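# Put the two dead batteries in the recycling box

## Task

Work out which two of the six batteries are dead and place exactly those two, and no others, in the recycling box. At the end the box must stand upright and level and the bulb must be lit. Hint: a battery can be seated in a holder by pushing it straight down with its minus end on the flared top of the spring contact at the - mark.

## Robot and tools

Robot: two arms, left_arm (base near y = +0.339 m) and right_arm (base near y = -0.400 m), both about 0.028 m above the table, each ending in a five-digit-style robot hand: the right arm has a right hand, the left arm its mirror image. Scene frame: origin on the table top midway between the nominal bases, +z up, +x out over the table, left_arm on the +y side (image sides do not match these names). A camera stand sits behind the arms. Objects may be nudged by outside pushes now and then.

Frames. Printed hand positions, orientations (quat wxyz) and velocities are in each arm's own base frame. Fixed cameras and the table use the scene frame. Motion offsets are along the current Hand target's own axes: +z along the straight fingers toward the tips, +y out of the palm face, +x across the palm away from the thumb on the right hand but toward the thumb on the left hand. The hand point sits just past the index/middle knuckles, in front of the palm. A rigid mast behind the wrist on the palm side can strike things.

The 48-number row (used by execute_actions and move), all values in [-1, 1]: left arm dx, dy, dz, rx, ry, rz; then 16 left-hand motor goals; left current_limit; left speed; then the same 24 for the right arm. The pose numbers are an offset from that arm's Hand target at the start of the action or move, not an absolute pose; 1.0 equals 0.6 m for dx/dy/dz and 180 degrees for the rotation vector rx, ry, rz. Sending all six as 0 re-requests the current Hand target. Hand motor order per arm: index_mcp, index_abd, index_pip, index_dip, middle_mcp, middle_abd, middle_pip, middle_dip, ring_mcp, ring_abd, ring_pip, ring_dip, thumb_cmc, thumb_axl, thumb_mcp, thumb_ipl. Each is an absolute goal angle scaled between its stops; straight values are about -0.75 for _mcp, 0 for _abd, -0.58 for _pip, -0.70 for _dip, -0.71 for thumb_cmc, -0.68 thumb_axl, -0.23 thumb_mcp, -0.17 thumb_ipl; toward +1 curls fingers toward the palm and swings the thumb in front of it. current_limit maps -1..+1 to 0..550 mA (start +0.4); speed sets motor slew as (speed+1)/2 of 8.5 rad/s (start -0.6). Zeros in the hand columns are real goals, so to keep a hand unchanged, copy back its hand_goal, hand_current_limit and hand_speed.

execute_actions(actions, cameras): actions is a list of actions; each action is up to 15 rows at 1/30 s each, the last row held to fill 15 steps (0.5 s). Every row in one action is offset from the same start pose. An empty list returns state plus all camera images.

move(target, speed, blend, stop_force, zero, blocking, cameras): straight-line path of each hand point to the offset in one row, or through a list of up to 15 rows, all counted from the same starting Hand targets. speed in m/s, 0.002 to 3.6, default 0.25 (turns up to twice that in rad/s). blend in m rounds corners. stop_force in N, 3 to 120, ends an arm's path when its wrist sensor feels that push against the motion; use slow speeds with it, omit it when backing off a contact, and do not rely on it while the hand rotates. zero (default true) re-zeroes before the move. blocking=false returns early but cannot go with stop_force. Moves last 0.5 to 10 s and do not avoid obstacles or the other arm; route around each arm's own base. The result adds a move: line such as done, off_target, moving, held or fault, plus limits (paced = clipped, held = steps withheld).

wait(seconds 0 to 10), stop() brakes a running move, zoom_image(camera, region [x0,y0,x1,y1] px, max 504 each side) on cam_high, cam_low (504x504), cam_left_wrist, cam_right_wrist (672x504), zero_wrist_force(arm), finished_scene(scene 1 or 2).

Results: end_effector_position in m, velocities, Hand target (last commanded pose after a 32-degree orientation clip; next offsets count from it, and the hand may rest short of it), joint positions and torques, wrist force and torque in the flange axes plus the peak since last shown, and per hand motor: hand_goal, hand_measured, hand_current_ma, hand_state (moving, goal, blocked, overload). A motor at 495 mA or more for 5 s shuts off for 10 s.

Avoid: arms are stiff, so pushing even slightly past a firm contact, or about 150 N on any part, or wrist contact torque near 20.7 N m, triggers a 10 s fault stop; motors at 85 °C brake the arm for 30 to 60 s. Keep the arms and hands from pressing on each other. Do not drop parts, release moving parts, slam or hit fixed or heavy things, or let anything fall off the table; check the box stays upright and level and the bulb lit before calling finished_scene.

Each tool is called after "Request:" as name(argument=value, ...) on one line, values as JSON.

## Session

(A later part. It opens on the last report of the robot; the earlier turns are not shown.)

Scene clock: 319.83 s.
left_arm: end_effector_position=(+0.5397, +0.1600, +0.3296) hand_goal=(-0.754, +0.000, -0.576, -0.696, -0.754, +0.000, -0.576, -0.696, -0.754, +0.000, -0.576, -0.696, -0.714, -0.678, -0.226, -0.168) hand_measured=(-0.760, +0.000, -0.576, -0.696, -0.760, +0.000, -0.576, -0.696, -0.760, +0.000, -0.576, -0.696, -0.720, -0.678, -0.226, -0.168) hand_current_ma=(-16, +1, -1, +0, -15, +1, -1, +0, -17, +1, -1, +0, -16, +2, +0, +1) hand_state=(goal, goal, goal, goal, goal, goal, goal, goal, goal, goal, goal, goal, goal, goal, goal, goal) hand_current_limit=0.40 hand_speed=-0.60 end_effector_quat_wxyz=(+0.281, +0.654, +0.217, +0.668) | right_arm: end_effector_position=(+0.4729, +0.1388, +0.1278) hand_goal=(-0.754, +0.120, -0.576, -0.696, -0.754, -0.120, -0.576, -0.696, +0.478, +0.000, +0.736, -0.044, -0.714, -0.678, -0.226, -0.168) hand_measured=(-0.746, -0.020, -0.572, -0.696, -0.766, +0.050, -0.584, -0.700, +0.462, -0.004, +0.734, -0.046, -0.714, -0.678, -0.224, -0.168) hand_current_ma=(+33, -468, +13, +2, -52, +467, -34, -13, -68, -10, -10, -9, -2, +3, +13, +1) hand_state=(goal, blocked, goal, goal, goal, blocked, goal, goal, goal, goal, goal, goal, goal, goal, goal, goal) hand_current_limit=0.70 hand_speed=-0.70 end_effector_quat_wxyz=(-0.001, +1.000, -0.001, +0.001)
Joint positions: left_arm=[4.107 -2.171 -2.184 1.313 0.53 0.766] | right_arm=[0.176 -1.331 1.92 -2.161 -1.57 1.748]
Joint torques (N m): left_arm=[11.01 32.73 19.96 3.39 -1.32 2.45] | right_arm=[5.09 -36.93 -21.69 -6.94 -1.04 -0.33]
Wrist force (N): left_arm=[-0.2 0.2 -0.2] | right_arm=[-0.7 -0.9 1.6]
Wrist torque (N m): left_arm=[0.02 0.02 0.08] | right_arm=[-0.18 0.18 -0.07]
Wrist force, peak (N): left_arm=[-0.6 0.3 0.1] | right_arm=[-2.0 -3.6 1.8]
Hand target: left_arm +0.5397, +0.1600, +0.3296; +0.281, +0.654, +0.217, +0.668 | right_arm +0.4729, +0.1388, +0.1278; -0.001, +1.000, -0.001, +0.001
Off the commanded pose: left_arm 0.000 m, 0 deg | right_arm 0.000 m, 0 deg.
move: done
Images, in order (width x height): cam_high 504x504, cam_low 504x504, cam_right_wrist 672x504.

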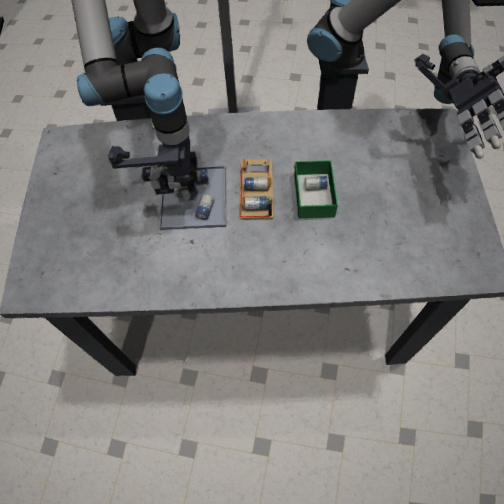

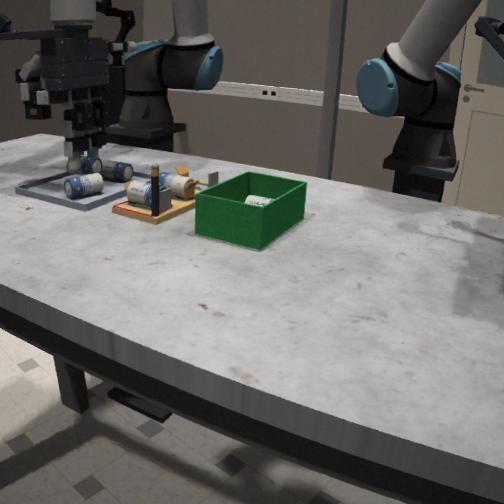

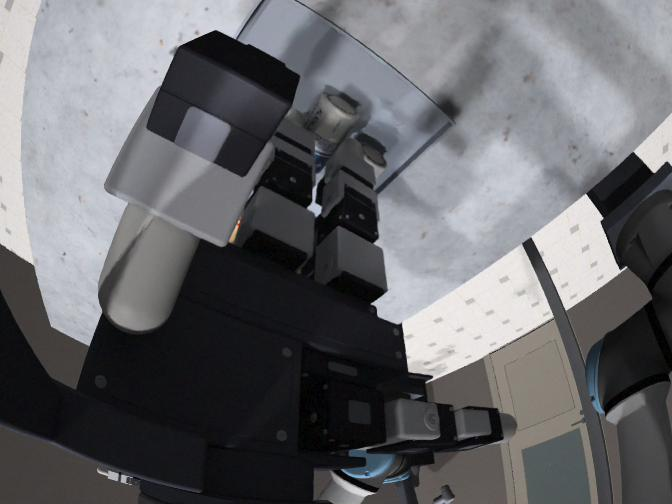

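Request:
move(target=[[0,0,0,0,0,0,-0.754,0,-0.576,-0.696,-0.754,0,-0.576,-0.696,-0.754,0,-0.576,-0.696,-0.714,-0.678,-0.226,-0.168,0.4,-0.6,0.0133,0.0117,0,0,0,0,-0.754,0.12,-0.576,-0.696,-0.754,-0.12,-0.576,-0.696,0.479,0,0.737,-0.043,-0.714,-0.678,-0.226,-0.168,0.7,-0.7],[0,0,0,0,0,0,-0.754,0,-0.576,-0.696,-0.754,0,-0.576,-0.696,-0.754,0,-0.576,-0.696,-0.714,-0.678,-0.226,-0.168,0.4,-0.6,0.0133,0.0117,0.0347,0,0,0,-0.754,0.12,-0.576,-0.696,-0.754,-0.12,-0.576,-0.696,0.479,0,0.737,-0.043,-0.714,-0.678,-0.226,-0.168,0.7,-0.7]], speed=[0.08,0.03], stop_force=8, cameras=["cam_low"])

Request:
zoom_image(camera="cam_low", region=[20, 120, 140, 220])

Scene clock: 323.53 s.
left_arm: end_effector_position=(+0.5397, +0.1600, +0.3296) hand_goal=(-0.754, +0.000, -0.576, -0.696, -0.754, +0.000, -0.576, -0.696, -0.754, +0.000, -0.576, -0.696, -0.714, -0.678, -0.226, -0.168) hand_measured=(-0.760, +0.000, -0.576, -0.696, -0.760, +0.000, -0.576, -0.696, -0.760, +0.000, -0.576, -0.696, -0.720, -0.678, -0.226, -0.168) hand_current_ma=(-16, +1, -1, +0, -15, +1, -1, +0, -17, +1, -1, +0, -16, +2, +0, +1) hand_state=(goal, goal, goal, goal, goal, goal, goal, goal, goal, goal, goal, goal, goal, goal, goal, goal) hand_current_limit=0.40 hand_speed=-0.60 end_effector_quat_wxyz=(+0.281, +0.654, +0.217, +0.668) | right_arm: end_effector_position=(+0.4808, +0.1318, +0.1099) hand_goal=(-0.754, +0.120, -0.576, -0.696, -0.754, -0.120, -0.576, -0.696, +0.478, +0.000, +0.736, -0.044, -0.714, -0.678, -0.226, -0.168) hand_measured=(-0.746, -0.020, -0.572, -0.696, -0.766, +0.048, -0.584, -0.700, +0.462, -0.004, +0.734, -0.046, -0.714, -0.678, -0.224, -0.168) hand_current_ma=(+33, -468, +14, +2, -52, +467, -34, -13, -67, -10, -10, -9, -2, +3, +13, +1) hand_state=(goal, blocked, goal, goal, goal, blocked, goal, goal, goal, goal, goal, goal, goal, goal, goal, goal) hand_current_limit=0.70 hand_speed=-0.70 end_effector_quat_wxyz=(-0.001, +1.000, -0.001, +0.000)
Joint positions: left_arm=[4.107 -2.171 -2.184 1.313 0.53 0.766] | right_arm=[0.16 -1.295 1.928 -2.205 -1.57 1.733]
Joint torques (N m): left_arm=[9.69 33.15 19.11 3.52 -1.32 2.4] | right_arm=[-9.57 -51.8 -32.74 -0.84 -0.81 -2.46]
Wrist force (N): left_arm=[-0.4 0.0 -0.1] | right_arm=[-0.6 -0.5 1.8]
Wrist torque (N m): left_arm=[-0.01 0.05 0.07] | right_arm=[-0.16 0.16 -0.06]
Wrist force, peak (N): left_arm=[-0.6 0.3 0.3] | right_arm=[-0.8 -0.9 -8.3]
Hand target: left_arm +0.5397, +0.1600, +0.3296; +0.281, +0.654, +0.217, +0.668 | right_arm +0.4808, +0.1318, +0.1099; -0.001, +1.000, -0.001, +0.000 (not the last commanded pose)
Off the commanded pose: left_arm 0.000 m, 0 deg | right_arm 0.003 m, 0 deg.
move: contact (right_arm); path passed 1 of 2 targets
Images, in order (width x height): cam_low 504x504.

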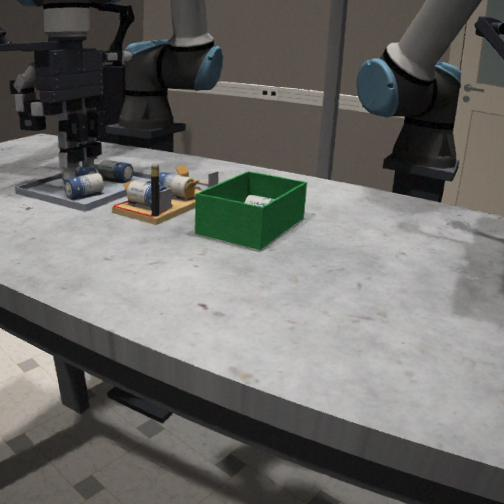

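Scaled by 4.200 from the camera's 504x504 image, which has a finer 720x720 frame.

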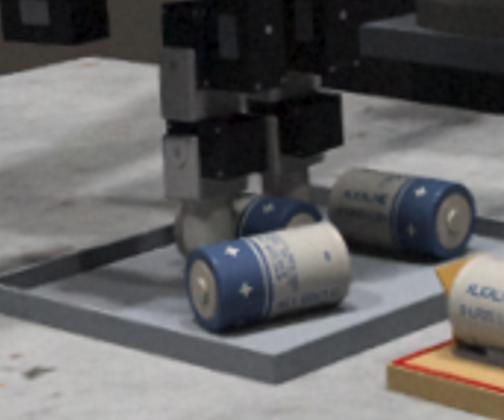

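Request:
move(target=[0,0,0,0,0,0,-0.754,0,-0.576,-0.696,-0.754,0,-0.576,-0.696,-0.754,0,-0.576,-0.696,-0.714,-0.678,-0.226,-0.168,0.4,-0.6,0,0,0.003,0,0,0,-0.754,0.12,-0.576,-0.696,-0.754,-0.12,-0.576,-0.696,0.479,0,0.737,-0.043,-0.714,-0.678,-0.226,-0.168,0.2,-0.7], speed=0.02, stop_force=6)

Request:
execute_actions(actions=[[[0,0,0,0,0,0,-0.754,0,-0.576,-0.696,-0.754,0,-0.576,-0.696,-0.754,0,-0.576,-0.696,-0.714,-0.678,-0.226,-0.168,0.4,-0.6,0,0,0,0,0,0,-0.754,-0.10,-0.576,-0.696,-0.754,0.10,-0.576,-0.696,0.479,0,0.737,-0.043,-0.714,-0.678,-0.226,-0.168,0.5,-0.92]],[[0,0,0,0,0,0,-0.754,0,-0.576,-0.696,-0.754,0,-0.576,-0.696,-0.754,0,-0.576,-0.696,-0.714,-0.678,-0.226,-0.168,0.4,-0.6,0,0,0,0,0,0,-0.754,-0.10,-0.576,-0.696,-0.754,0.10,-0.576,-0.696,0.479,0,0.737,-0.043,-0.714,-0.678,-0.226,-0.168,0.5,-0.92]]], cameras=["cam_low"])

Request:
zoom_image(camera="cam_low", region=[20, 120, 140, 220])

Scene clock: 325.87 s.
left_arm: end_effector_position=(+0.5397, +0.1600, +0.3296) hand_goal=(-0.754, +0.000, -0.576, -0.696, -0.754, +0.000, -0.576, -0.696, -0.754, +0.000, -0.576, -0.696, -0.714, -0.678, -0.226, -0.168) hand_measured=(-0.760, +0.000, -0.576, -0.696, -0.760, +0.000, -0.576, -0.696, -0.760, +0.000, -0.576, -0.696, -0.720, -0.678, -0.226, -0.168) hand_current_ma=(-16, +1, -1, +0, -15, +1, -1, +0, -17, +1, -1, +0, -16, +2, +0, +1) hand_state=(goal, goal, goal, goal, goal, goal, goal, goal, goal, goal, goal, goal, goal, goal, goal, goal) hand_current_limit=0.40 hand_speed=-0.60 end_effector_quat_wxyz=(+0.281, +0.654, +0.217, +0.668) | right_arm: end_effector_position=(+0.4809, +0.1318, +0.1091) hand_goal=(-0.754, +0.120, -0.576, -0.696, -0.754, -0.120, -0.576, -0.696, +0.478, +0.000, +0.736, -0.044, -0.714, -0.678, -0.226, -0.168) hand_measured=(-0.746, -0.024, -0.572, -0.696, -0.766, +0.048, -0.584, -0.700, +0.462, -0.004, +0.734, -0.046, -0.714, -0.678, -0.224, -0.168) hand_current_ma=(+33, -330, +14, +2, -52, +330, -34, -13, -67, -10, -10, -9, -2, +3, +13, +1) hand_state=(goal, blocked, goal, goal, goal, blocked, goal, goal, goal, goal, goal, goal, goal, goal, goal, goal) hand_current_limit=0.20 hand_speed=-0.70 end_effector_quat_wxyz=(-0.001, +1.000, -0.001, +0.001)
Joint positions: left_arm=[4.107 -2.171 -2.184 1.313 0.53 0.766] | right_arm=[0.16 -1.294 1.929 -2.207 -1.57 1.733]
Joint torques (N m): left_arm=[10.14 34.03 19.03 3.69 -1.08 2.87] | right_arm=[-6.16 -48.02 -30.24 -0.65 -1.07 -2.08]
Wrist force (N): left_arm=[-0.1 0.2 0.1] | right_arm=[-1.2 -0.5 -5.5]
Wrist torque (N m): left_arm=[0.00 0.02 0.09] | right_arm=[0.39 0.08 -0.09]
Wrist force, peak (N): left_arm=[-0.6 0.0 0.4] | right_arm=[-1.5 -0.6 -7.4]
Hand target: left_arm +0.5397, +0.1600, +0.3296; +0.281, +0.654, +0.217, +0.668 | right_arm +0.4809, +0.1318, +0.1091; -0.001, +1.000, -0.001, +0.001 (not the last commanded pose)
Off the commanded pose: left_arm 0.000 m, 0 deg | right_arm 0.001 m, 0 deg.
move: contact (right_arm)

Scene clock: 327.07 s.
left_arm: end_effector_position=(+0.5397, +0.1600, +0.3296) hand_goal=(-0.754, +0.000, -0.576, -0.696, -0.754, +0.000, -0.576, -0.696, -0.754, +0.000, -0.576, -0.696, -0.714, -0.678, -0.226, -0.168) hand_measured=(-0.760, +0.000, -0.576, -0.696, -0.760, +0.000, -0.576, -0.696, -0.760, +0.000, -0.576, -0.696, -0.720, -0.678, -0.226, -0.168) hand_current_ma=(-16, +1, -1, +0, -15, +1, -1, +0, -17, +1, -1, +0, -16, +2, +0, +1) hand_state=(goal, goal, goal, goal, goal, goal, goal, goal, goal, goal, goal, goal, goal, goal, goal, goal) hand_current_limit=0.40 hand_speed=-0.60 end_effector_quat_wxyz=(+0.281, +0.654, +0.217, +0.668) | right_arm: end_effector_position=(+0.4809, +0.1318, +0.1091) hand_goal=(-0.754, -0.100, -0.576, -0.696, -0.754, +0.100, -0.576, -0.696, +0.478, +0.000, +0.736, -0.044, -0.714, -0.678, -0.226, -0.168) hand_measured=(-0.750, -0.096, -0.574, -0.696, -0.756, +0.096, -0.578, -0.698, +0.462, -0.004, +0.734, -0.046, -0.714, -0.678, -0.224, -0.168) hand_current_ma=(+18, +15, +10, +2, -4, -10, -9, -10, -67, -10, -10, -9, -2, +3, +13, +1) hand_state=(goal, goal, goal, goal, goal, goal, goal, goal, goal, goal, goal, goal, goal, goal, goal, goal) hand_current_limit=0.50 hand_speed=-0.92 end_effector_quat_wxyz=(-0.001, +1.000, -0.001, +0.001)
Joint positions: left_arm=[4.107 -2.171 -2.184 1.313 0.53 0.766] | right_arm=[0.16 -1.294 1.929 -2.207 -1.57 1.733]
Joint torques (N m): left_arm=[11.56 33.03 19.37 3.62 -1.32 2.31] | right_arm=[-6.08 -48.05 -28.09 -2.31 -1.04 -2.12]
Wrist force (N): left_arm=[-0.3 0.1 0.2] | right_arm=[-0.8 -0.4 0.4]
Wrist torque (N m): left_arm=[-0.01 0.04 0.07] | right_arm=[-0.03 0.19 -0.07]
Wrist force, peak (N): left_arm=[-0.6 0.4 0.2] | right_arm=[-1.3 -0.6 -5.2]
Hand target: left_arm +0.5397, +0.1600, +0.3296; +0.281, +0.654, +0.217, +0.668 | right_arm +0.4809, +0.1318, +0.1091; -0.001, +1.000, -0.001, +0.001
Off the commanded pose: left_arm 0.000 m, 0 deg | right_arm 0.000 m, 0 deg.
Step readings (end_effector_position of left_arm | right_arm):
0: (+0.5397, +0.1600, +0.3296) | (+0.4809, +0.1318, +0.1091)
1: (+0.5397, +0.1600, +0.3296) | (+0.4809, +0.1318, +0.1091)
2: (+0.5397, +0.1600, +0.3296) | (+0.4809, +0.1318, +0.1091)
4: (+0.5397, +0.1600, +0.3296) | (+0.4809, +0.1318, +0.1091)
8: (+0.5397, +0.1600, +0.3296) | (+0.4809, +0.1318, +0.1091)
15: (+0.5397, +0.1600, +0.3296) | (+0.4809, +0.1318, +0.1091)
16: (+0.5397, +0.1600, +0.3296) | (+0.4809, +0.1318, +0.1091)
17: (+0.5397, +0.1600, +0.3296) | (+0.4809, +0.1318, +0.1091)
19: (+0.5397, +0.1600, +0.3296) | (+0.4809, +0.1318, +0.1091)
23: (+0.5397, +0.1600, +0.3296) | (+0.4809, +0.1318, +0.1091)
30: (+0.5397, +0.1600, +0.3296) | (+0.4809, +0.1318, +0.1091)
Images, in order (width x height): cam_low 504x504.

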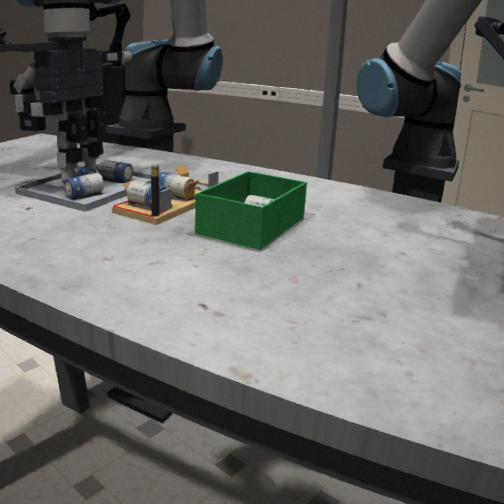

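Scaled by 4.200 from the camera's 504x504 image, which has a finer 720x720 frame.

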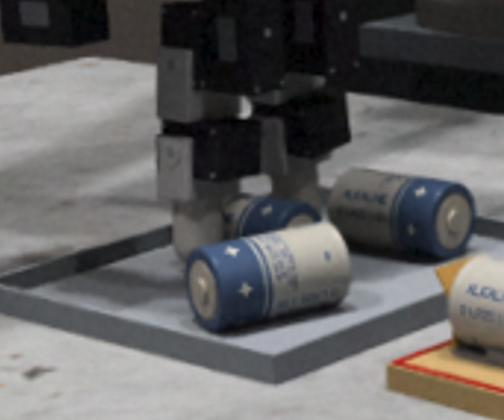

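Request:
move(target=[[0,0,0,0,0,0,-0.754,0,-0.576,-0.696,-0.754,0,-0.576,-0.696,-0.754,0,-0.576,-0.696,-0.714,-0.678,-0.226,-0.168,0.4,-0.6,0,0,-0.168,0,0,0,-0.754,-0.10,-0.576,-0.696,-0.754,0.10,-0.576,-0.696,0.479,0,0.737,-0.043,-0.714,-0.678,-0.226,-0.168,0.5,-0.92],[0,0,0,0,0,0,-0.754,0,-0.576,-0.696,-0.754,0,-0.576,-0.696,-0.754,0,-0.576,-0.696,-0.714,-0.678,-0.226,-0.168,0.4,-0.6,-0.053,-0.2563,-0.085,0,0,0.592,-0.754,-0.10,-0.576,-0.696,-0.754,0.10,-0.576,-0.696,0.479,0,0.737,-0.043,-0.714,-0.678,-0.226,-0.168,0.5,-0.92]], speed=[0.15,0.35], cameras=["cam_high","cam_low","cam_right_wrist"])

Request:
zoom_image(camera="cam_high", region=[155, 150, 235, 230])

Request:
zoom_image(camera="cam_low", region=[20, 120, 140, 220])

Request:
zoom_image(camera="cam_right_wrist", region=[200, 0, 460, 220])

Scene clock: 335.43 s.
left_arm: end_effector_position=(+0.5397, +0.1600, +0.3296) hand_goal=(-0.754, +0.000, -0.576, -0.696, -0.754, +0.000, -0.576, -0.696, -0.754, +0.000, -0.576, -0.696, -0.714, -0.678, -0.226, -0.168) hand_measured=(-0.760, +0.000, -0.576, -0.696, -0.760, +0.000, -0.576, -0.696, -0.760, +0.000, -0.576, -0.696, -0.720, -0.678, -0.226, -0.168) hand_current_ma=(-16, +1, -1, +0, -15, +1, -1, +0, -17, +1, -1, +0, -16, +2, +0, +1) hand_state=(goal, goal, goal, goal, goal, goal, goal, goal, goal, goal, goal, goal, goal, goal, goal, goal) hand_current_limit=0.40 hand_speed=-0.60 end_effector_quat_wxyz=(+0.281, +0.654, +0.217, +0.668) | right_arm: end_effector_position=(+0.4492, +0.2855, +0.1603) hand_goal=(-0.754, -0.100, -0.576, -0.696, -0.754, +0.100, -0.576, -0.696, +0.478, +0.000, +0.736, -0.044, -0.714, -0.678, -0.226, -0.168) hand_measured=(-0.750, -0.096, -0.574, -0.696, -0.754, +0.096, -0.578, -0.698, +0.462, -0.004, +0.734, -0.046, -0.714, -0.678, -0.224, -0.168) hand_current_ma=(+15, +14, +10, +2, -3, -10, -9, -10, -65, -10, -10, -9, -1, +3, +13, +1) hand_state=(goal, goal, goal, goal, goal, goal, goal, goal, goal, goal, goal, goal, goal, goal, goal, goal) hand_current_limit=0.50 hand_speed=-0.92 end_effector_quat_wxyz=(+0.001, -0.597, +0.802, +0.000)
Joint positions: left_arm=[4.107 -2.171 -2.184 1.313 0.53 0.766] | right_arm=[0.195 -1.301 1.784 -2.056 -1.57 3.626]
Joint torques (N m): left_arm=[9.89 33.25 20.28 3.62 -1.31 2.42] | right_arm=[12.62 -52.95 -22.05 -6.81 -0.88 2.57]
Wrist force (N): left_arm=[-0.2 0.1 0.1] | right_arm=[-0.7 -0.5 0.4]
Wrist torque (N m): left_arm=[-0.02 0.03 0.09] | right_arm=[-0.05 0.17 -0.21]
Wrist force, peak (N): left_arm=[-0.7 0.1 0.0] | right_arm=[-0.8 -0.5 1.3]
Hand target: left_arm +0.5397, +0.1600, +0.3296; +0.281, +0.654, +0.217, +0.668 | right_arm +0.4492, +0.2856, +0.1603; +0.001, -0.597, +0.802, +0.000
Off the commanded pose: left_arm 0.000 m, 0 deg | right_arm 0.000 m, 0 deg.
move: done
Images, in order (width x height): cam_high 504x504, cam_low 504x504, cam_right_wrist 672x504.

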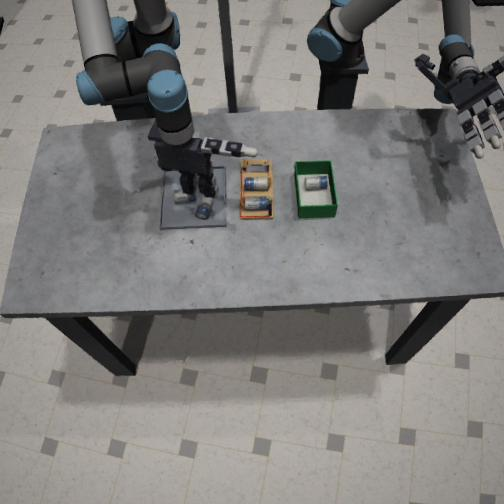

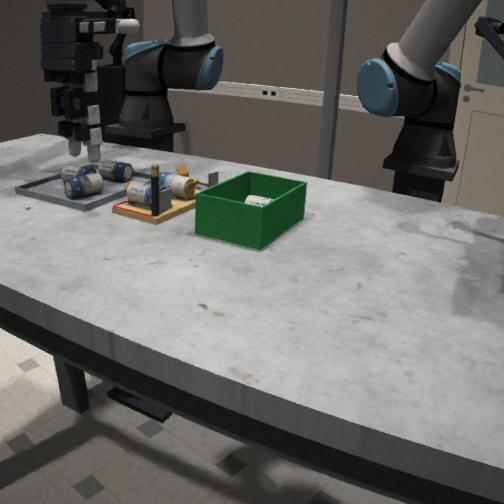

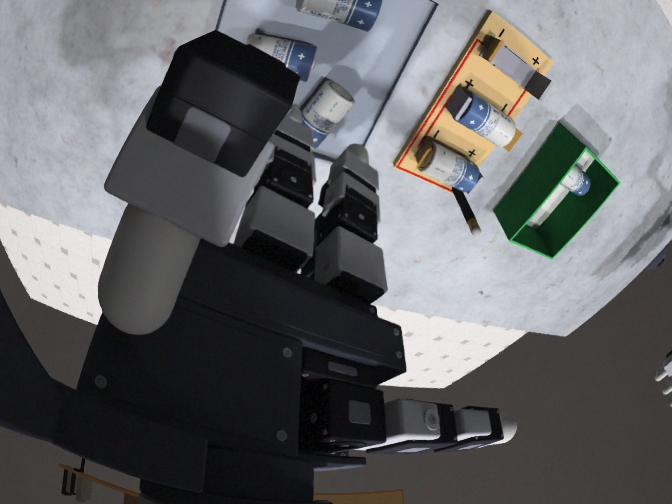

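Scaled by 6.300 from the camera's 504x504 image, which has a finer 720x720 frame.

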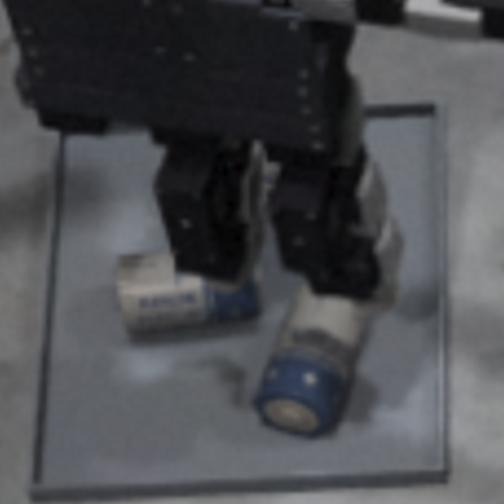

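Scaled by 4.200 from the camera's 504x504 image, which has a finer 720x720 frame.

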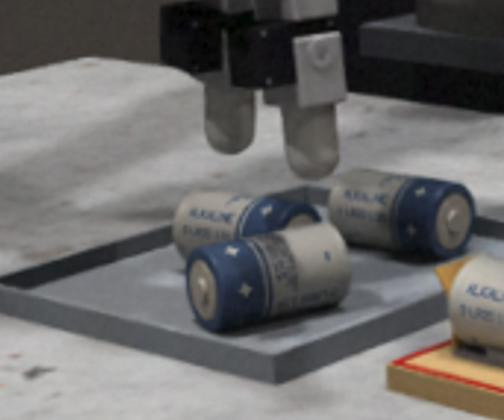

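Scaled by 1.938 from the camera's 672x504 image, which has a finer 960x720 frame.

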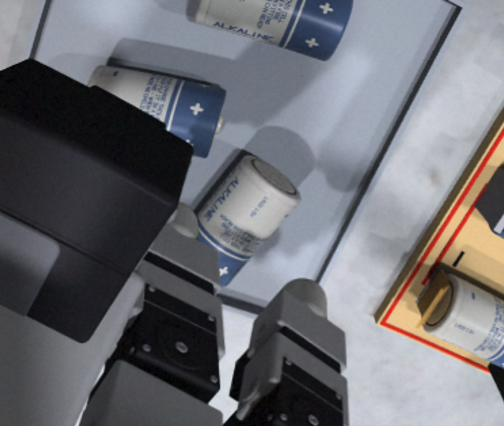

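Request:
move(target=[0,0,0,0,0,0,-0.754,0,-0.576,-0.696,-0.754,0,-0.576,-0.696,-0.754,0,-0.576,-0.696,-0.714,-0.678,-0.226,-0.168,0.4,-0.6,0,0,0.0872,0,0,0,-0.754,-0.10,-0.576,-0.696,-0.754,0.10,-0.576,-0.696,0.479,0,0.737,-0.043,-0.714,-0.678,-0.226,-0.168,0.5,-0.92], speed=0.05, stop_force=4, cameras=["cam_high","cam_low","cam_right_wrist"])

Request:
zoom_image(camera="cam_high", region=[155, 150, 235, 230])

Request:
zoom_image(camera="cam_low", region=[20, 120, 140, 220])

Request:
zoom_image(camera="cam_right_wrist", region=[200, 0, 460, 220])

Scene clock: 339.57 s.
left_arm: end_effector_position=(+0.5397, +0.1600, +0.3296) hand_goal=(-0.754, +0.000, -0.576, -0.696, -0.754, +0.000, -0.576, -0.696, -0.754, +0.000, -0.576, -0.696, -0.714, -0.678, -0.226, -0.168) hand_measured=(-0.760, +0.000, -0.576, -0.696, -0.760, +0.000, -0.576, -0.696, -0.760, +0.000, -0.576, -0.696, -0.720, -0.678, -0.226, -0.168) hand_current_ma=(-16, +1, -1, +0, -15, +1, -1, +0, -17, +1, -1, +0, -16, +2, +0, +1) hand_state=(goal, goal, goal, goal, goal, goal, goal, goal, goal, goal, goal, goal, goal, goal, goal, goal) hand_current_limit=0.40 hand_speed=-0.60 end_effector_quat_wxyz=(+0.281, +0.654, +0.217, +0.668) | right_arm: end_effector_position=(+0.4493, +0.2856, +0.1079) hand_goal=(-0.754, -0.100, -0.576, -0.696, -0.754, +0.100, -0.576, -0.696, +0.478, +0.000, +0.736, -0.044, -0.714, -0.678, -0.226, -0.168) hand_measured=(-0.750, -0.096, -0.574, -0.696, -0.754, +0.096, -0.578, -0.698, +0.462, -0.004, +0.734, -0.046, -0.714, -0.678, -0.224, -0.168) hand_current_ma=(+14, +14, +10, +2, -3, -10, -9, -10, -65, -10, -10, -9, -1, +3, +13, +1) hand_state=(goal, goal, goal, goal, goal, goal, goal, goal, goal, goal, goal, goal, goal, goal, goal, goal) hand_current_limit=0.50 hand_speed=-0.92 end_effector_quat_wxyz=(+0.001, -0.597, +0.802, +0.000)
Joint positions: left_arm=[4.107 -2.171 -2.184 1.313 0.53 0.766] | right_arm=[0.195 -1.234 1.849 -2.187 -1.57 3.627]
Joint torques (N m): left_arm=[9.45 32.52 20.47 3.76 -1.33 2.36] | right_arm=[12.76 -40.94 -20.1 -6.84 1.25 2.5]
Wrist force (N): left_arm=[-0.3 0.0 -0.1] | right_arm=[-0.5 -0.6 0.5]
Wrist torque (N m): left_arm=[0.00 0.04 0.07] | right_arm=[-0.07 0.16 -0.20]
Wrist force, peak (N): left_arm=[-0.7 0.0 0.0] | right_arm=[-0.7 -0.7 0.9]
Hand target: left_arm +0.5397, +0.1600, +0.3296; +0.281, +0.654, +0.217, +0.668 | right_arm +0.4493, +0.2856, +0.1079; +0.001, -0.597, +0.802, +0.000
Off the commanded pose: left_arm 0.000 m, 0 deg | right_arm 0.000 m, 0 deg.
move: done
Images, in order (width x height): cam_high 504x504, cam_low 504x504, cam_right_wrist 672x504.

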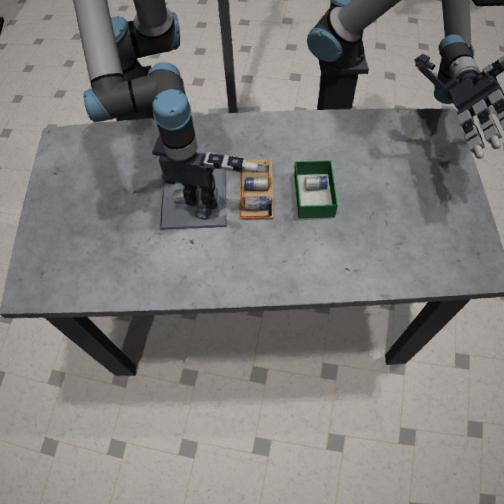

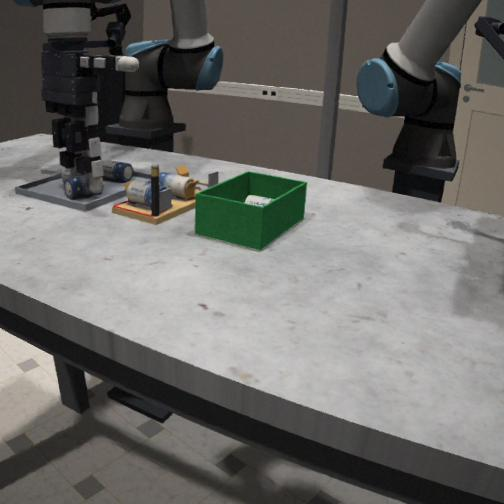

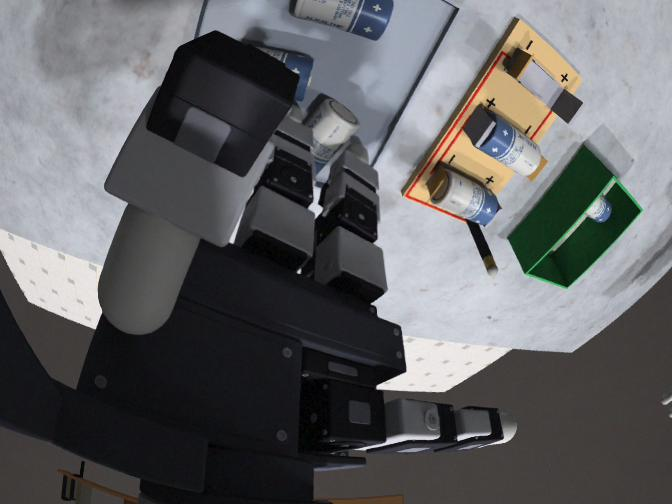

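Scaled by 6.300 from the camera's 504x504 image, which has a finer 720x720 frame.

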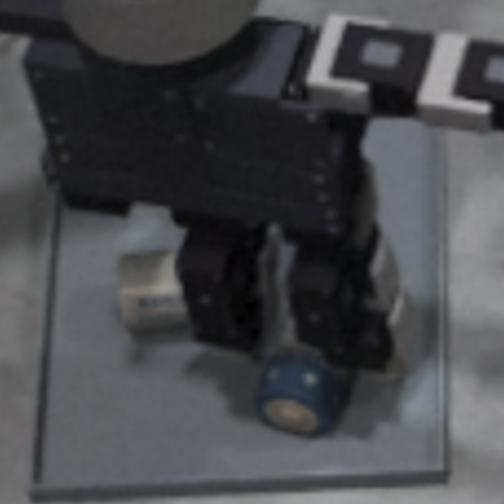

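Scaled by 4.200 from the camera's 504x504 image, which has a finer 720x720 frame.

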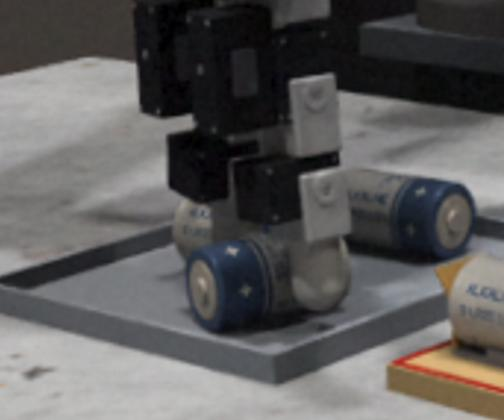

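Scaled by 1.938 from the camera's 672x504 image, which has a finer 960x720 frame.

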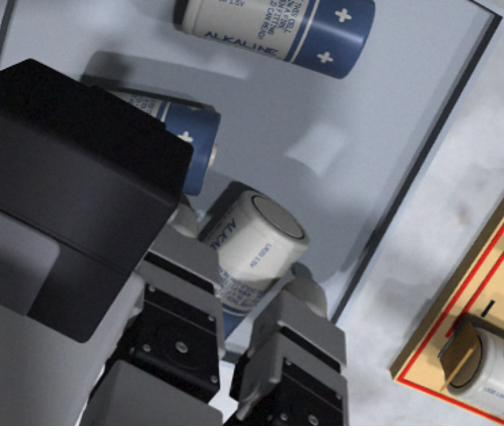

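Request:
execute_actions(actions=[[[0,0,0,0,0,0,-0.754,0,-0.576,-0.696,-0.754,0,-0.576,-0.696,-0.754,0,-0.576,-0.696,-0.714,-0.678,-0.226,-0.168,0.4,-0.6,0,0,0,0,0,0,-0.754,0.12,-0.576,-0.696,-0.754,-0.12,-0.576,-0.696,0.479,0,0.737,-0.043,-0.714,-0.678,-0.226,-0.168,0.7,-0.92]],[[0,0,0,0,0,0,-0.754,0,-0.576,-0.696,-0.754,0,-0.576,-0.696,-0.754,0,-0.576,-0.696,-0.714,-0.678,-0.226,-0.168,0.4,-0.6,0,0,0,0,0,0,-0.754,0.12,-0.576,-0.696,-0.754,-0.12,-0.576,-0.696,0.479,0,0.737,-0.043,-0.714,-0.678,-0.226,-0.168,0.7,-0.92]]])

Request:
move(target=[0,0,0,0,0,0,-0.754,0,-0.576,-0.696,-0.754,0,-0.576,-0.696,-0.754,0,-0.576,-0.696,-0.714,-0.678,-0.226,-0.168,0.4,-0.6,0,0,-0.17,0,0,0,-0.754,0.12,-0.576,-0.696,-0.754,-0.12,-0.576,-0.696,0.479,0,0.737,-0.043,-0.714,-0.678,-0.226,-0.168,0.7,-0.92], speed=0.1, cameras=["cam_high","cam_low","cam_right_wrist"])

Request:
zoom_image(camera="cam_low", region=[20, 90, 140, 190])

Request:
zoom_image(camera="cam_right_wrist", region=[200, 0, 460, 220])

Scene clock: 342.10 s.
left_arm: end_effector_position=(+0.5397, +0.1600, +0.3296) hand_goal=(-0.754, +0.000, -0.576, -0.696, -0.754, +0.000, -0.576, -0.696, -0.754, +0.000, -0.576, -0.696, -0.714, -0.678, -0.226, -0.168) hand_measured=(-0.760, +0.000, -0.576, -0.696, -0.760, +0.000, -0.576, -0.696, -0.760, +0.000, -0.576, -0.696, -0.720, -0.678, -0.226, -0.168) hand_current_ma=(-16, +1, -1, +0, -15, +1, -1, +0, -17, +1, -1, +0, -16, +2, +0, +1) hand_state=(goal, goal, goal, goal, goal, goal, goal, goal, goal, goal, goal, goal, goal, goal, goal, goal) hand_current_limit=0.40 hand_speed=-0.60 end_effector_quat_wxyz=(+0.281, +0.654, +0.217, +0.668) | right_arm: end_effector_position=(+0.4493, +0.2856, +0.1079) hand_goal=(-0.754, +0.120, -0.576, -0.696, -0.754, -0.120, -0.576, -0.696, +0.478, +0.000, +0.736, -0.044, -0.714, -0.678, -0.226, -0.168) hand_measured=(-0.750, -0.048, -0.574, -0.696, -0.754, +0.032, -0.578, -0.698, +0.462, -0.004, +0.734, -0.046, -0.714, -0.678, -0.224, -0.168) hand_current_ma=(+17, -467, +10, +2, +0, +467, -6, -8, -65, -10, -10, -9, -1, +3, +13, +1) hand_state=(goal, blocked, goal, goal, goal, blocked, goal, goal, goal, goal, goal, goal, goal, goal, goal, goal) hand_current_limit=0.70 hand_speed=-0.92 end_effector_quat_wxyz=(+0.001, -0.597, +0.802, +0.000)
Joint positions: left_arm=[4.107 -2.171 -2.184 1.313 0.53 0.766] | right_arm=[0.195 -1.234 1.849 -2.187 -1.57 3.627]
Joint torques (N m): left_arm=[9.26 34.33 18.5 3.27 -1.15 2.45] | right_arm=[12.66 -40.93 -20.81 -6.84 1.29 2.5]
Wrist force (N): left_arm=[-0.3 0.1 0.4] | right_arm=[-0.3 -0.2 0.1]
Wrist torque (N m): left_arm=[-0.03 0.05 0.08] | right_arm=[-0.07 0.23 -0.19]
Wrist force, peak (N): left_arm=[-0.7 0.2 0.1] | right_arm=[-0.9 -0.6 0.4]
Hand target: left_arm +0.5397, +0.1600, +0.3296; +0.281, +0.654, +0.217, +0.668 | right_arm +0.4493, +0.2856, +0.1079; +0.001, -0.597, +0.802, +0.000
Off the commanded pose: left_arm 0.000 m, 0 deg | right_arm 0.000 m, 0 deg.
Step readings (end_effector_position of left_arm | right_arm):
0: (+0.5397, +0.1600, +0.3296) | (+0.4493, +0.2856, +0.1079)
1: (+0.5397, +0.1600, +0.3296) | (+0.4493, +0.2856, +0.1079)
2: (+0.5397, +0.1600, +0.3296) | (+0.4493, +0.2856, +0.1079)
4: (+0.5397, +0.1600, +0.3296) | (+0.4493, +0.2856, +0.1079)
8: (+0.5397, +0.1600, +0.3296) | (+0.4493, +0.2856, +0.1079)
15: (+0.5397, +0.1600, +0.3296) | (+0.4493, +0.2856, +0.1079)
16: (+0.5397, +0.1600, +0.3296) | (+0.4493, +0.2856, +0.1079)
17: (+0.5397, +0.1600, +0.3296) | (+0.4493, +0.2856, +0.1079)
19: (+0.5397, +0.1600, +0.3296) | (+0.4493, +0.2856, +0.1079)
23: (+0.5397, +0.1600, +0.3296) | (+0.4493, +0.2856, +0.1079)
30: (+0.5397, +0.1600, +0.3296) | (+0.4493, +0.2856, +0.1079)

Scene clock: 343.67 s.
left_arm: end_effector_position=(+0.5397, +0.1600, +0.3296) hand_goal=(-0.754, +0.000, -0.576, -0.696, -0.754, +0.000, -0.576, -0.696, -0.754, +0.000, -0.576, -0.696, -0.714, -0.678, -0.226, -0.168) hand_measured=(-0.760, +0.000, -0.576, -0.696, -0.760, +0.000, -0.576, -0.696, -0.760, +0.000, -0.576, -0.696, -0.720, -0.678, -0.226, -0.168) hand_current_ma=(-16, +1, -1, +0, -15, +1, -1, +0, -17, +1, -1, +0, -16, +2, +0, +1) hand_state=(goal, goal, goal, goal, goal, goal, goal, goal, goal, goal, goal, goal, goal, goal, goal, goal) hand_current_limit=0.40 hand_speed=-0.60 end_effector_quat_wxyz=(+0.281, +0.654, +0.217, +0.668) | right_arm: end_effector_position=(+0.4492, +0.2855, +0.2098) hand_goal=(-0.754, +0.120, -0.576, -0.696, -0.754, -0.120, -0.576, -0.696, +0.478, +0.000, +0.736, -0.044, -0.714, -0.678, -0.226, -0.168) hand_measured=(-0.750, -0.048, -0.574, -0.696, -0.754, +0.032, -0.578, -0.698, +0.462, -0.004, +0.734, -0.046, -0.714, -0.678, -0.224, -0.168) hand_current_ma=(+17, -467, +10, +2, -3, +467, -6, -8, -65, -10, -10, -9, -1, +3, +13, +1) hand_state=(goal, blocked, goal, goal, goal, blocked, goal, goal, goal, goal, goal, goal, goal, goal, goal, goal) hand_current_limit=0.70 hand_speed=-0.92 end_effector_quat_wxyz=(+0.001, -0.597, +0.802, +0.000)
Joint positions: left_arm=[4.107 -2.171 -2.184 1.313 0.53 0.766] | right_arm=[0.195 -1.349 1.709 -1.931 -1.57 3.627]
Joint torques (N m): left_arm=[10.62 34.33 20 3.49 -1.34 2.43] | right_arm=[-12.85 -53.19 -36.27 -0.85 -1 -2.11]
Wrist force (N): left_arm=[-0.5 0.3 0.1] | right_arm=[-0.7 -0.7 1.8]
Wrist torque (N m): left_arm=[0.01 0.06 0.06] | right_arm=[-0.17 0.19 -0.23]
Wrist force, peak (N): left_arm=[-0.6 0.2 0.3] | right_arm=[-0.7 -0.7 2.4]
Hand target: left_arm +0.5397, +0.1600, +0.3296; +0.281, +0.654, +0.217, +0.668 | right_arm +0.4492, +0.2855, +0.2099; +0.001, -0.597, +0.802, +0.000
Off the commanded pose: left_arm 0.000 m, 0 deg | right_arm 0.000 m, 0 deg.
move: done
Images, in order (width x height): cam_high 504x504, cam_low 504x504, cam_right_wrist 672x504.

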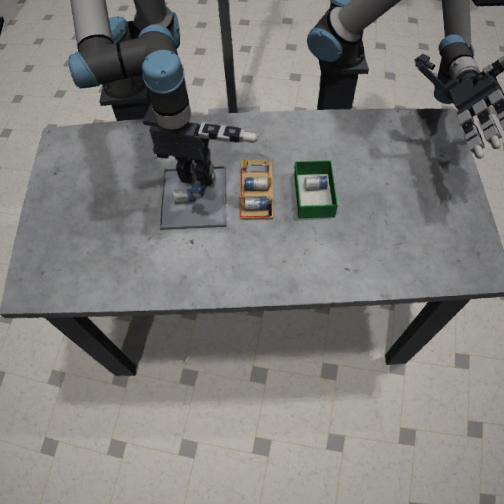

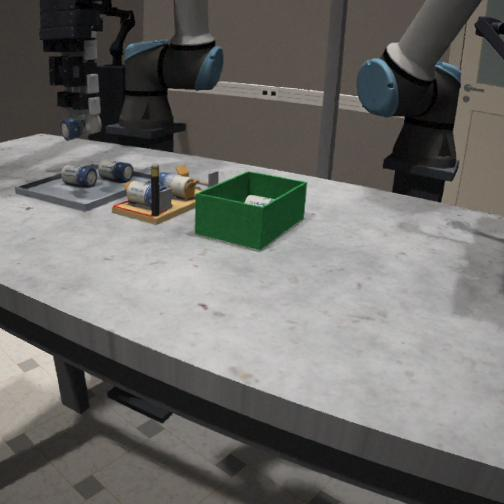

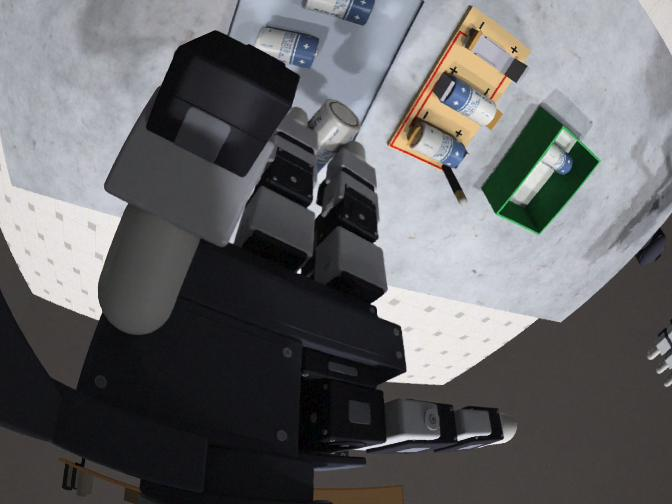

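Scaled by 4.200 from the camera's 504x504 image, which has a finer 720x720 frame.

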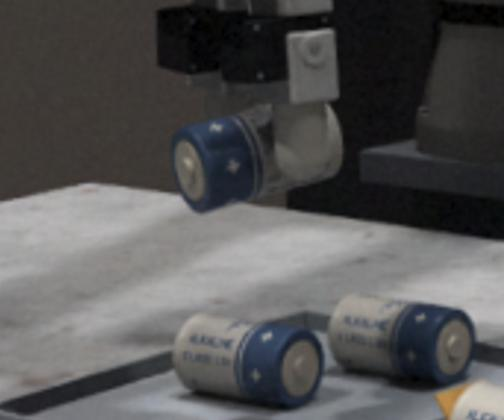

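Scaled by 1.938 from the camera's 672x504 image, which has a finer 960x720 frame.

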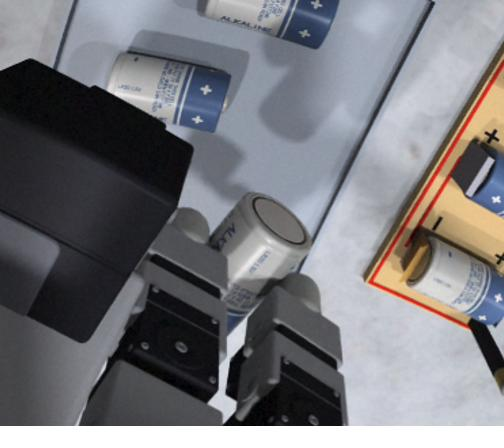

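Request:
move(target=[0,0,0,0,0,0,-0.754,0,-0.576,-0.696,-0.754,0,-0.576,-0.696,-0.754,0,-0.576,-0.696,-0.714,-0.678,-0.226,-0.168,0.4,-0.6,-0.046,0.0983,0.0163,0,0,-0.592,-0.754,0.12,-0.576,-0.696,-0.754,-0.12,-0.576,-0.696,0.479,0,0.737,-0.043,-0.714,-0.678,-0.226,-0.168,0.7,-0.92], speed=0.35, cameras=["cam_high","cam_low","cam_right_wrist"])

Request:
zoom_image(camera="cam_low", region=[150, 110, 230, 190])

Request:
zoom_image(camera="cam_high", region=[235, 140, 285, 190])

Request:
zoom_image(camera="cam_right_wrist", region=[200, 0, 460, 220])

Scene clock: 349.27 s.
left_arm: end_effector_position=(+0.5397, +0.1600, +0.3296) hand_goal=(-0.754, +0.000, -0.576, -0.696, -0.754, +0.000, -0.576, -0.696, -0.754, +0.000, -0.576, -0.696, -0.714, -0.678, -0.226, -0.168) hand_measured=(-0.760, +0.000, -0.576, -0.696, -0.760, +0.000, -0.576, -0.696, -0.760, +0.000, -0.576, -0.696, -0.720, -0.678, -0.226, -0.168) hand_current_ma=(-16, +1, -1, +0, -15, +1, -1, +0, -17, +1, -1, +0, -16, +2, +0, +1) hand_state=(goal, goal, goal, goal, goal, goal, goal, goal, goal, goal, goal, goal, goal, goal, goal, goal) hand_current_limit=0.40 hand_speed=-0.60 end_effector_quat_wxyz=(+0.281, +0.654, +0.217, +0.668) | right_arm: end_effector_position=(+0.4006, +0.3288, +0.2002) hand_goal=(-0.754, +0.120, -0.576, -0.696, -0.754, -0.120, -0.576, -0.696, +0.478, +0.000, +0.736, -0.044, -0.714, -0.678, -0.226, -0.168) hand_measured=(-0.750, -0.048, -0.574, -0.696, -0.756, +0.032, -0.578, -0.698, +0.462, -0.004, +0.734, -0.046, -0.714, -0.678, -0.224, -0.168) hand_current_ma=(+17, -467, +10, +2, -5, +467, -6, -8, -65, -9, -10, -9, -1, +3, +13, +1) hand_state=(goal, blocked, goal, goal, goal, blocked, goal, goal, goal, goal, goal, goal, goal, goal, goal, goal) hand_current_limit=0.70 hand_speed=-0.92 end_effector_quat_wxyz=(-0.001, +1.000, -0.001, +0.001)
Joint positions: left_arm=[4.107 -2.171 -2.184 1.313 0.53 0.766] | right_arm=[0.547 -1.305 1.678 -1.945 -1.57 2.119]
Joint torques (N m): left_arm=[9.67 33.53 20.16 3.3 -1.15 2.5] | right_arm=[13.14 -55.47 -23.5 -6.93 1.32 -2.56]
Wrist force (N): left_arm=[-0.3 -0.2 0.0] | right_arm=[-0.8 -0.8 1.9]
Wrist torque (N m): left_arm=[-0.05 0.04 0.07] | right_arm=[-0.19 0.20 -0.07]
Wrist force, peak (N): left_arm=[-0.7 0.3 0.1] | right_arm=[-1.1 -0.7 2.2]
Hand target: left_arm +0.5397, +0.1600, +0.3296; +0.281, +0.654, +0.217, +0.668 | right_arm +0.4006, +0.3288, +0.2002; -0.001, +1.000, -0.001, +0.001
Off the commanded pose: left_arm 0.000 m, 0 deg | right_arm 0.000 m, 0 deg.
move: done
Images, in order (width x height): cam_high 504x504, cam_low 504x504, cam_right_wrist 672x504.

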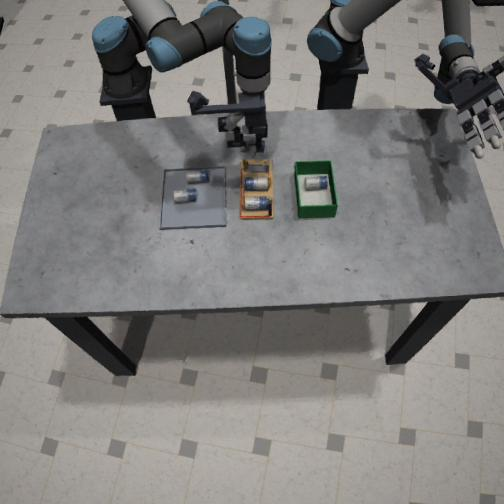

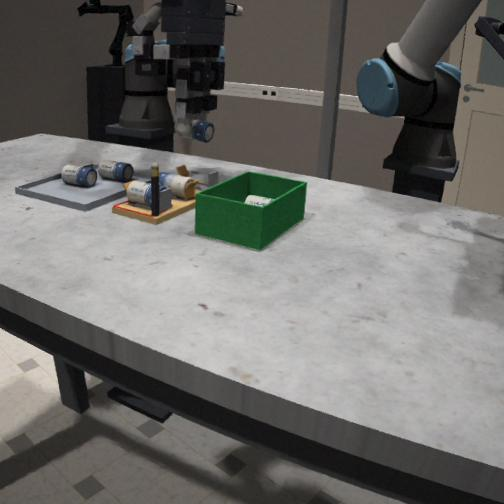

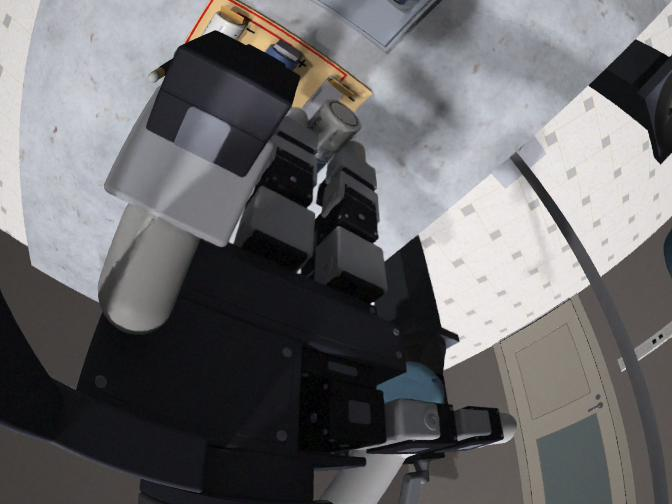

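Scaled by 6.300 from the camera's 504x504 image, which has a finer 720x720 frame.

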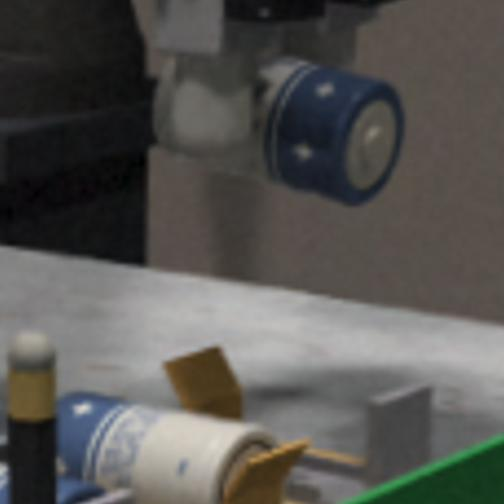

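Scaled by 10.080 from the camera's 504x504 image, which has a finer 720x720 frame.

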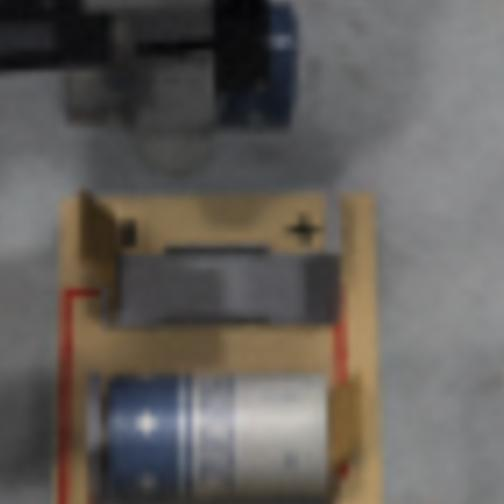

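Scaled by 1.938 from the camera's 672x504 image, which has a finer 960x720 frame.

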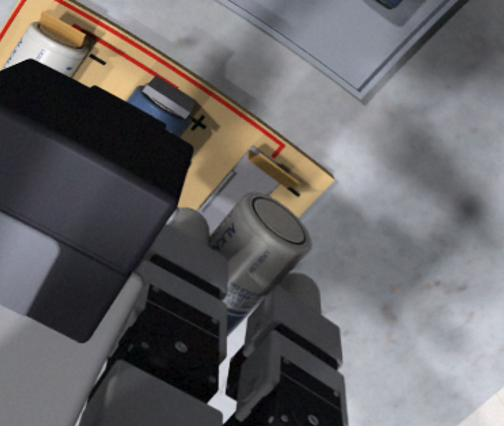

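Request:
move(target=[0,0,0,0,0,0,-0.754,0,-0.576,-0.696,-0.754,0,-0.576,-0.696,-0.754,0,-0.576,-0.696,-0.714,-0.678,-0.226,-0.168,0.4,-0.6,-0.0007,-0.0155,0.0837,-0.0278,0,0,-0.754,0.12,-0.576,-0.696,-0.754,-0.12,-0.576,-0.696,0.479,0,0.737,-0.043,-0.714,-0.678,-0.226,-0.168,0.76,-0.92], speed=0.08, cameras=["cam_low","cam_high"])

Request:
zoom_image(camera="cam_low", region=[150, 130, 230, 210])

Request:
zoom_image(camera="cam_high", region=[235, 140, 285, 190])

Scene clock: 354.13 s.
left_arm: end_effector_position=(+0.5397, +0.1600, +0.3296) hand_goal=(-0.754, +0.000, -0.576, -0.696, -0.754, +0.000, -0.576, -0.696, -0.754, +0.000, -0.576, -0.696, -0.714, -0.678, -0.226, -0.168) hand_measured=(-0.760, +0.000, -0.576, -0.696, -0.760, +0.000, -0.576, -0.696, -0.760, +0.000, -0.576, -0.696, -0.720, -0.678, -0.226, -0.168) hand_current_ma=(-16, +1, -1, +0, -15, +1, -1, +0, -17, +1, -1, +0, -16, +2, +0, +1) hand_state=(goal, goal, goal, goal, goal, goal, goal, goal, goal, goal, goal, goal, goal, goal, goal, goal) hand_current_limit=0.40 hand_speed=-0.60 end_effector_quat_wxyz=(+0.281, +0.654, +0.217, +0.668) | right_arm: end_effector_position=(+0.4002, +0.3382, +0.1500) hand_goal=(-0.754, +0.120, -0.576, -0.696, -0.754, -0.120, -0.576, -0.696, +0.478, +0.000, +0.736, -0.044, -0.714, -0.678, -0.226, -0.168) hand_measured=(-0.750, -0.048, -0.574, -0.696, -0.756, +0.030, -0.578, -0.698, +0.462, -0.004, +0.734, -0.046, -0.714, -0.678, -0.224, -0.168) hand_current_ma=(+16, -484, +9, +2, -9, +484, -7, -8, -65, -9, -10, -9, -1, +3, +13, +1) hand_state=(goal, blocked, goal, goal, goal, blocked, goal, goal, goal, goal, goal, goal, goal, goal, goal, goal) hand_current_limit=0.76 hand_speed=-0.92 end_effector_quat_wxyz=(+0.043, +0.999, -0.001, +0.000)
Joint positions: left_arm=[4.107 -2.171 -2.184 1.313 0.53 0.766] | right_arm=[0.589 -1.207 1.694 -2.011 -1.643 2.163]
Joint torques (N m): left_arm=[10.09 33.23 20.16 3.24 -0.93 2.53] | right_arm=[12.13 -44.55 -34.67 -6.72 -1.38 2.5]
Wrist force (N): left_arm=[-0.4 0.0 0.4] | right_arm=[-0.6 -1.0 1.8]
Wrist torque (N m): left_arm=[-0.05 0.07 0.07] | right_arm=[-0.19 0.17 -0.19]
Wrist force, peak (N): left_arm=[-0.7 0.1 0.1] | right_arm=[-0.7 -1.1 2.4]
Hand target: left_arm +0.5397, +0.1600, +0.3296; +0.281, +0.654, +0.217, +0.668 | right_arm +0.4002, +0.3382, +0.1500; +0.043, +0.999, -0.001, +0.001
Off the commanded pose: left_arm 0.000 m, 0 deg | right_arm 0.000 m, 0 deg.
move: done
Images, in order (width x height): cam_high 504x504, cam_low 504x504.

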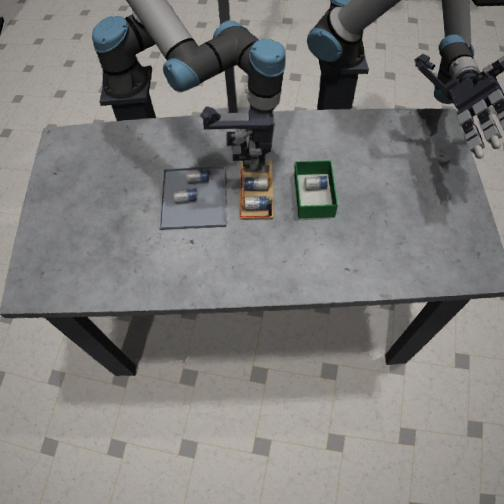

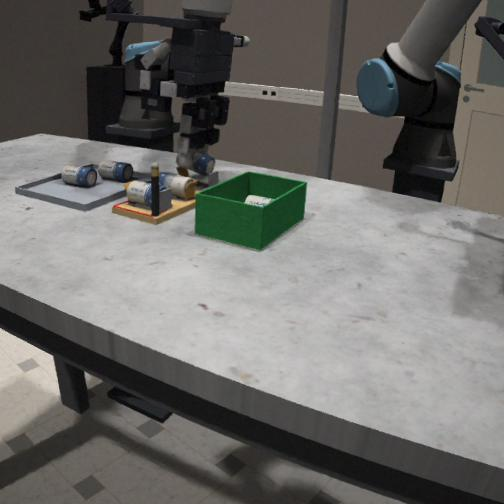

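Scaled by 6.300 from the camera's 504x504 image, which has a finer 720x720 frame.

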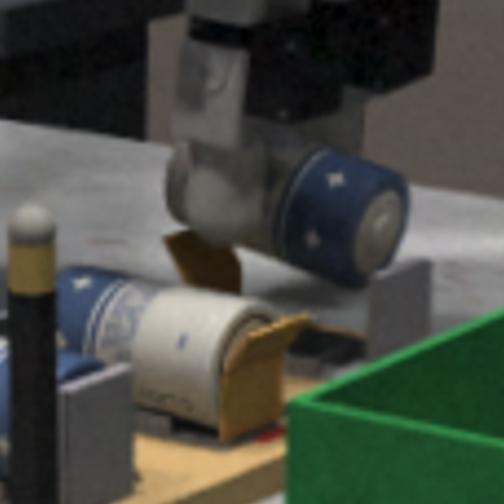

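Scaled by 10.080 from the camera's 504x504 image, which has a finer 720x720 frame.

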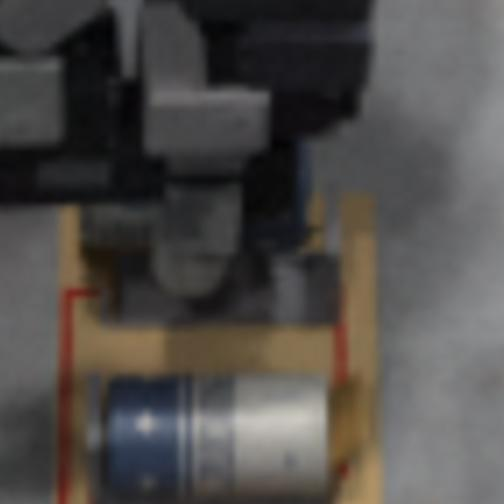

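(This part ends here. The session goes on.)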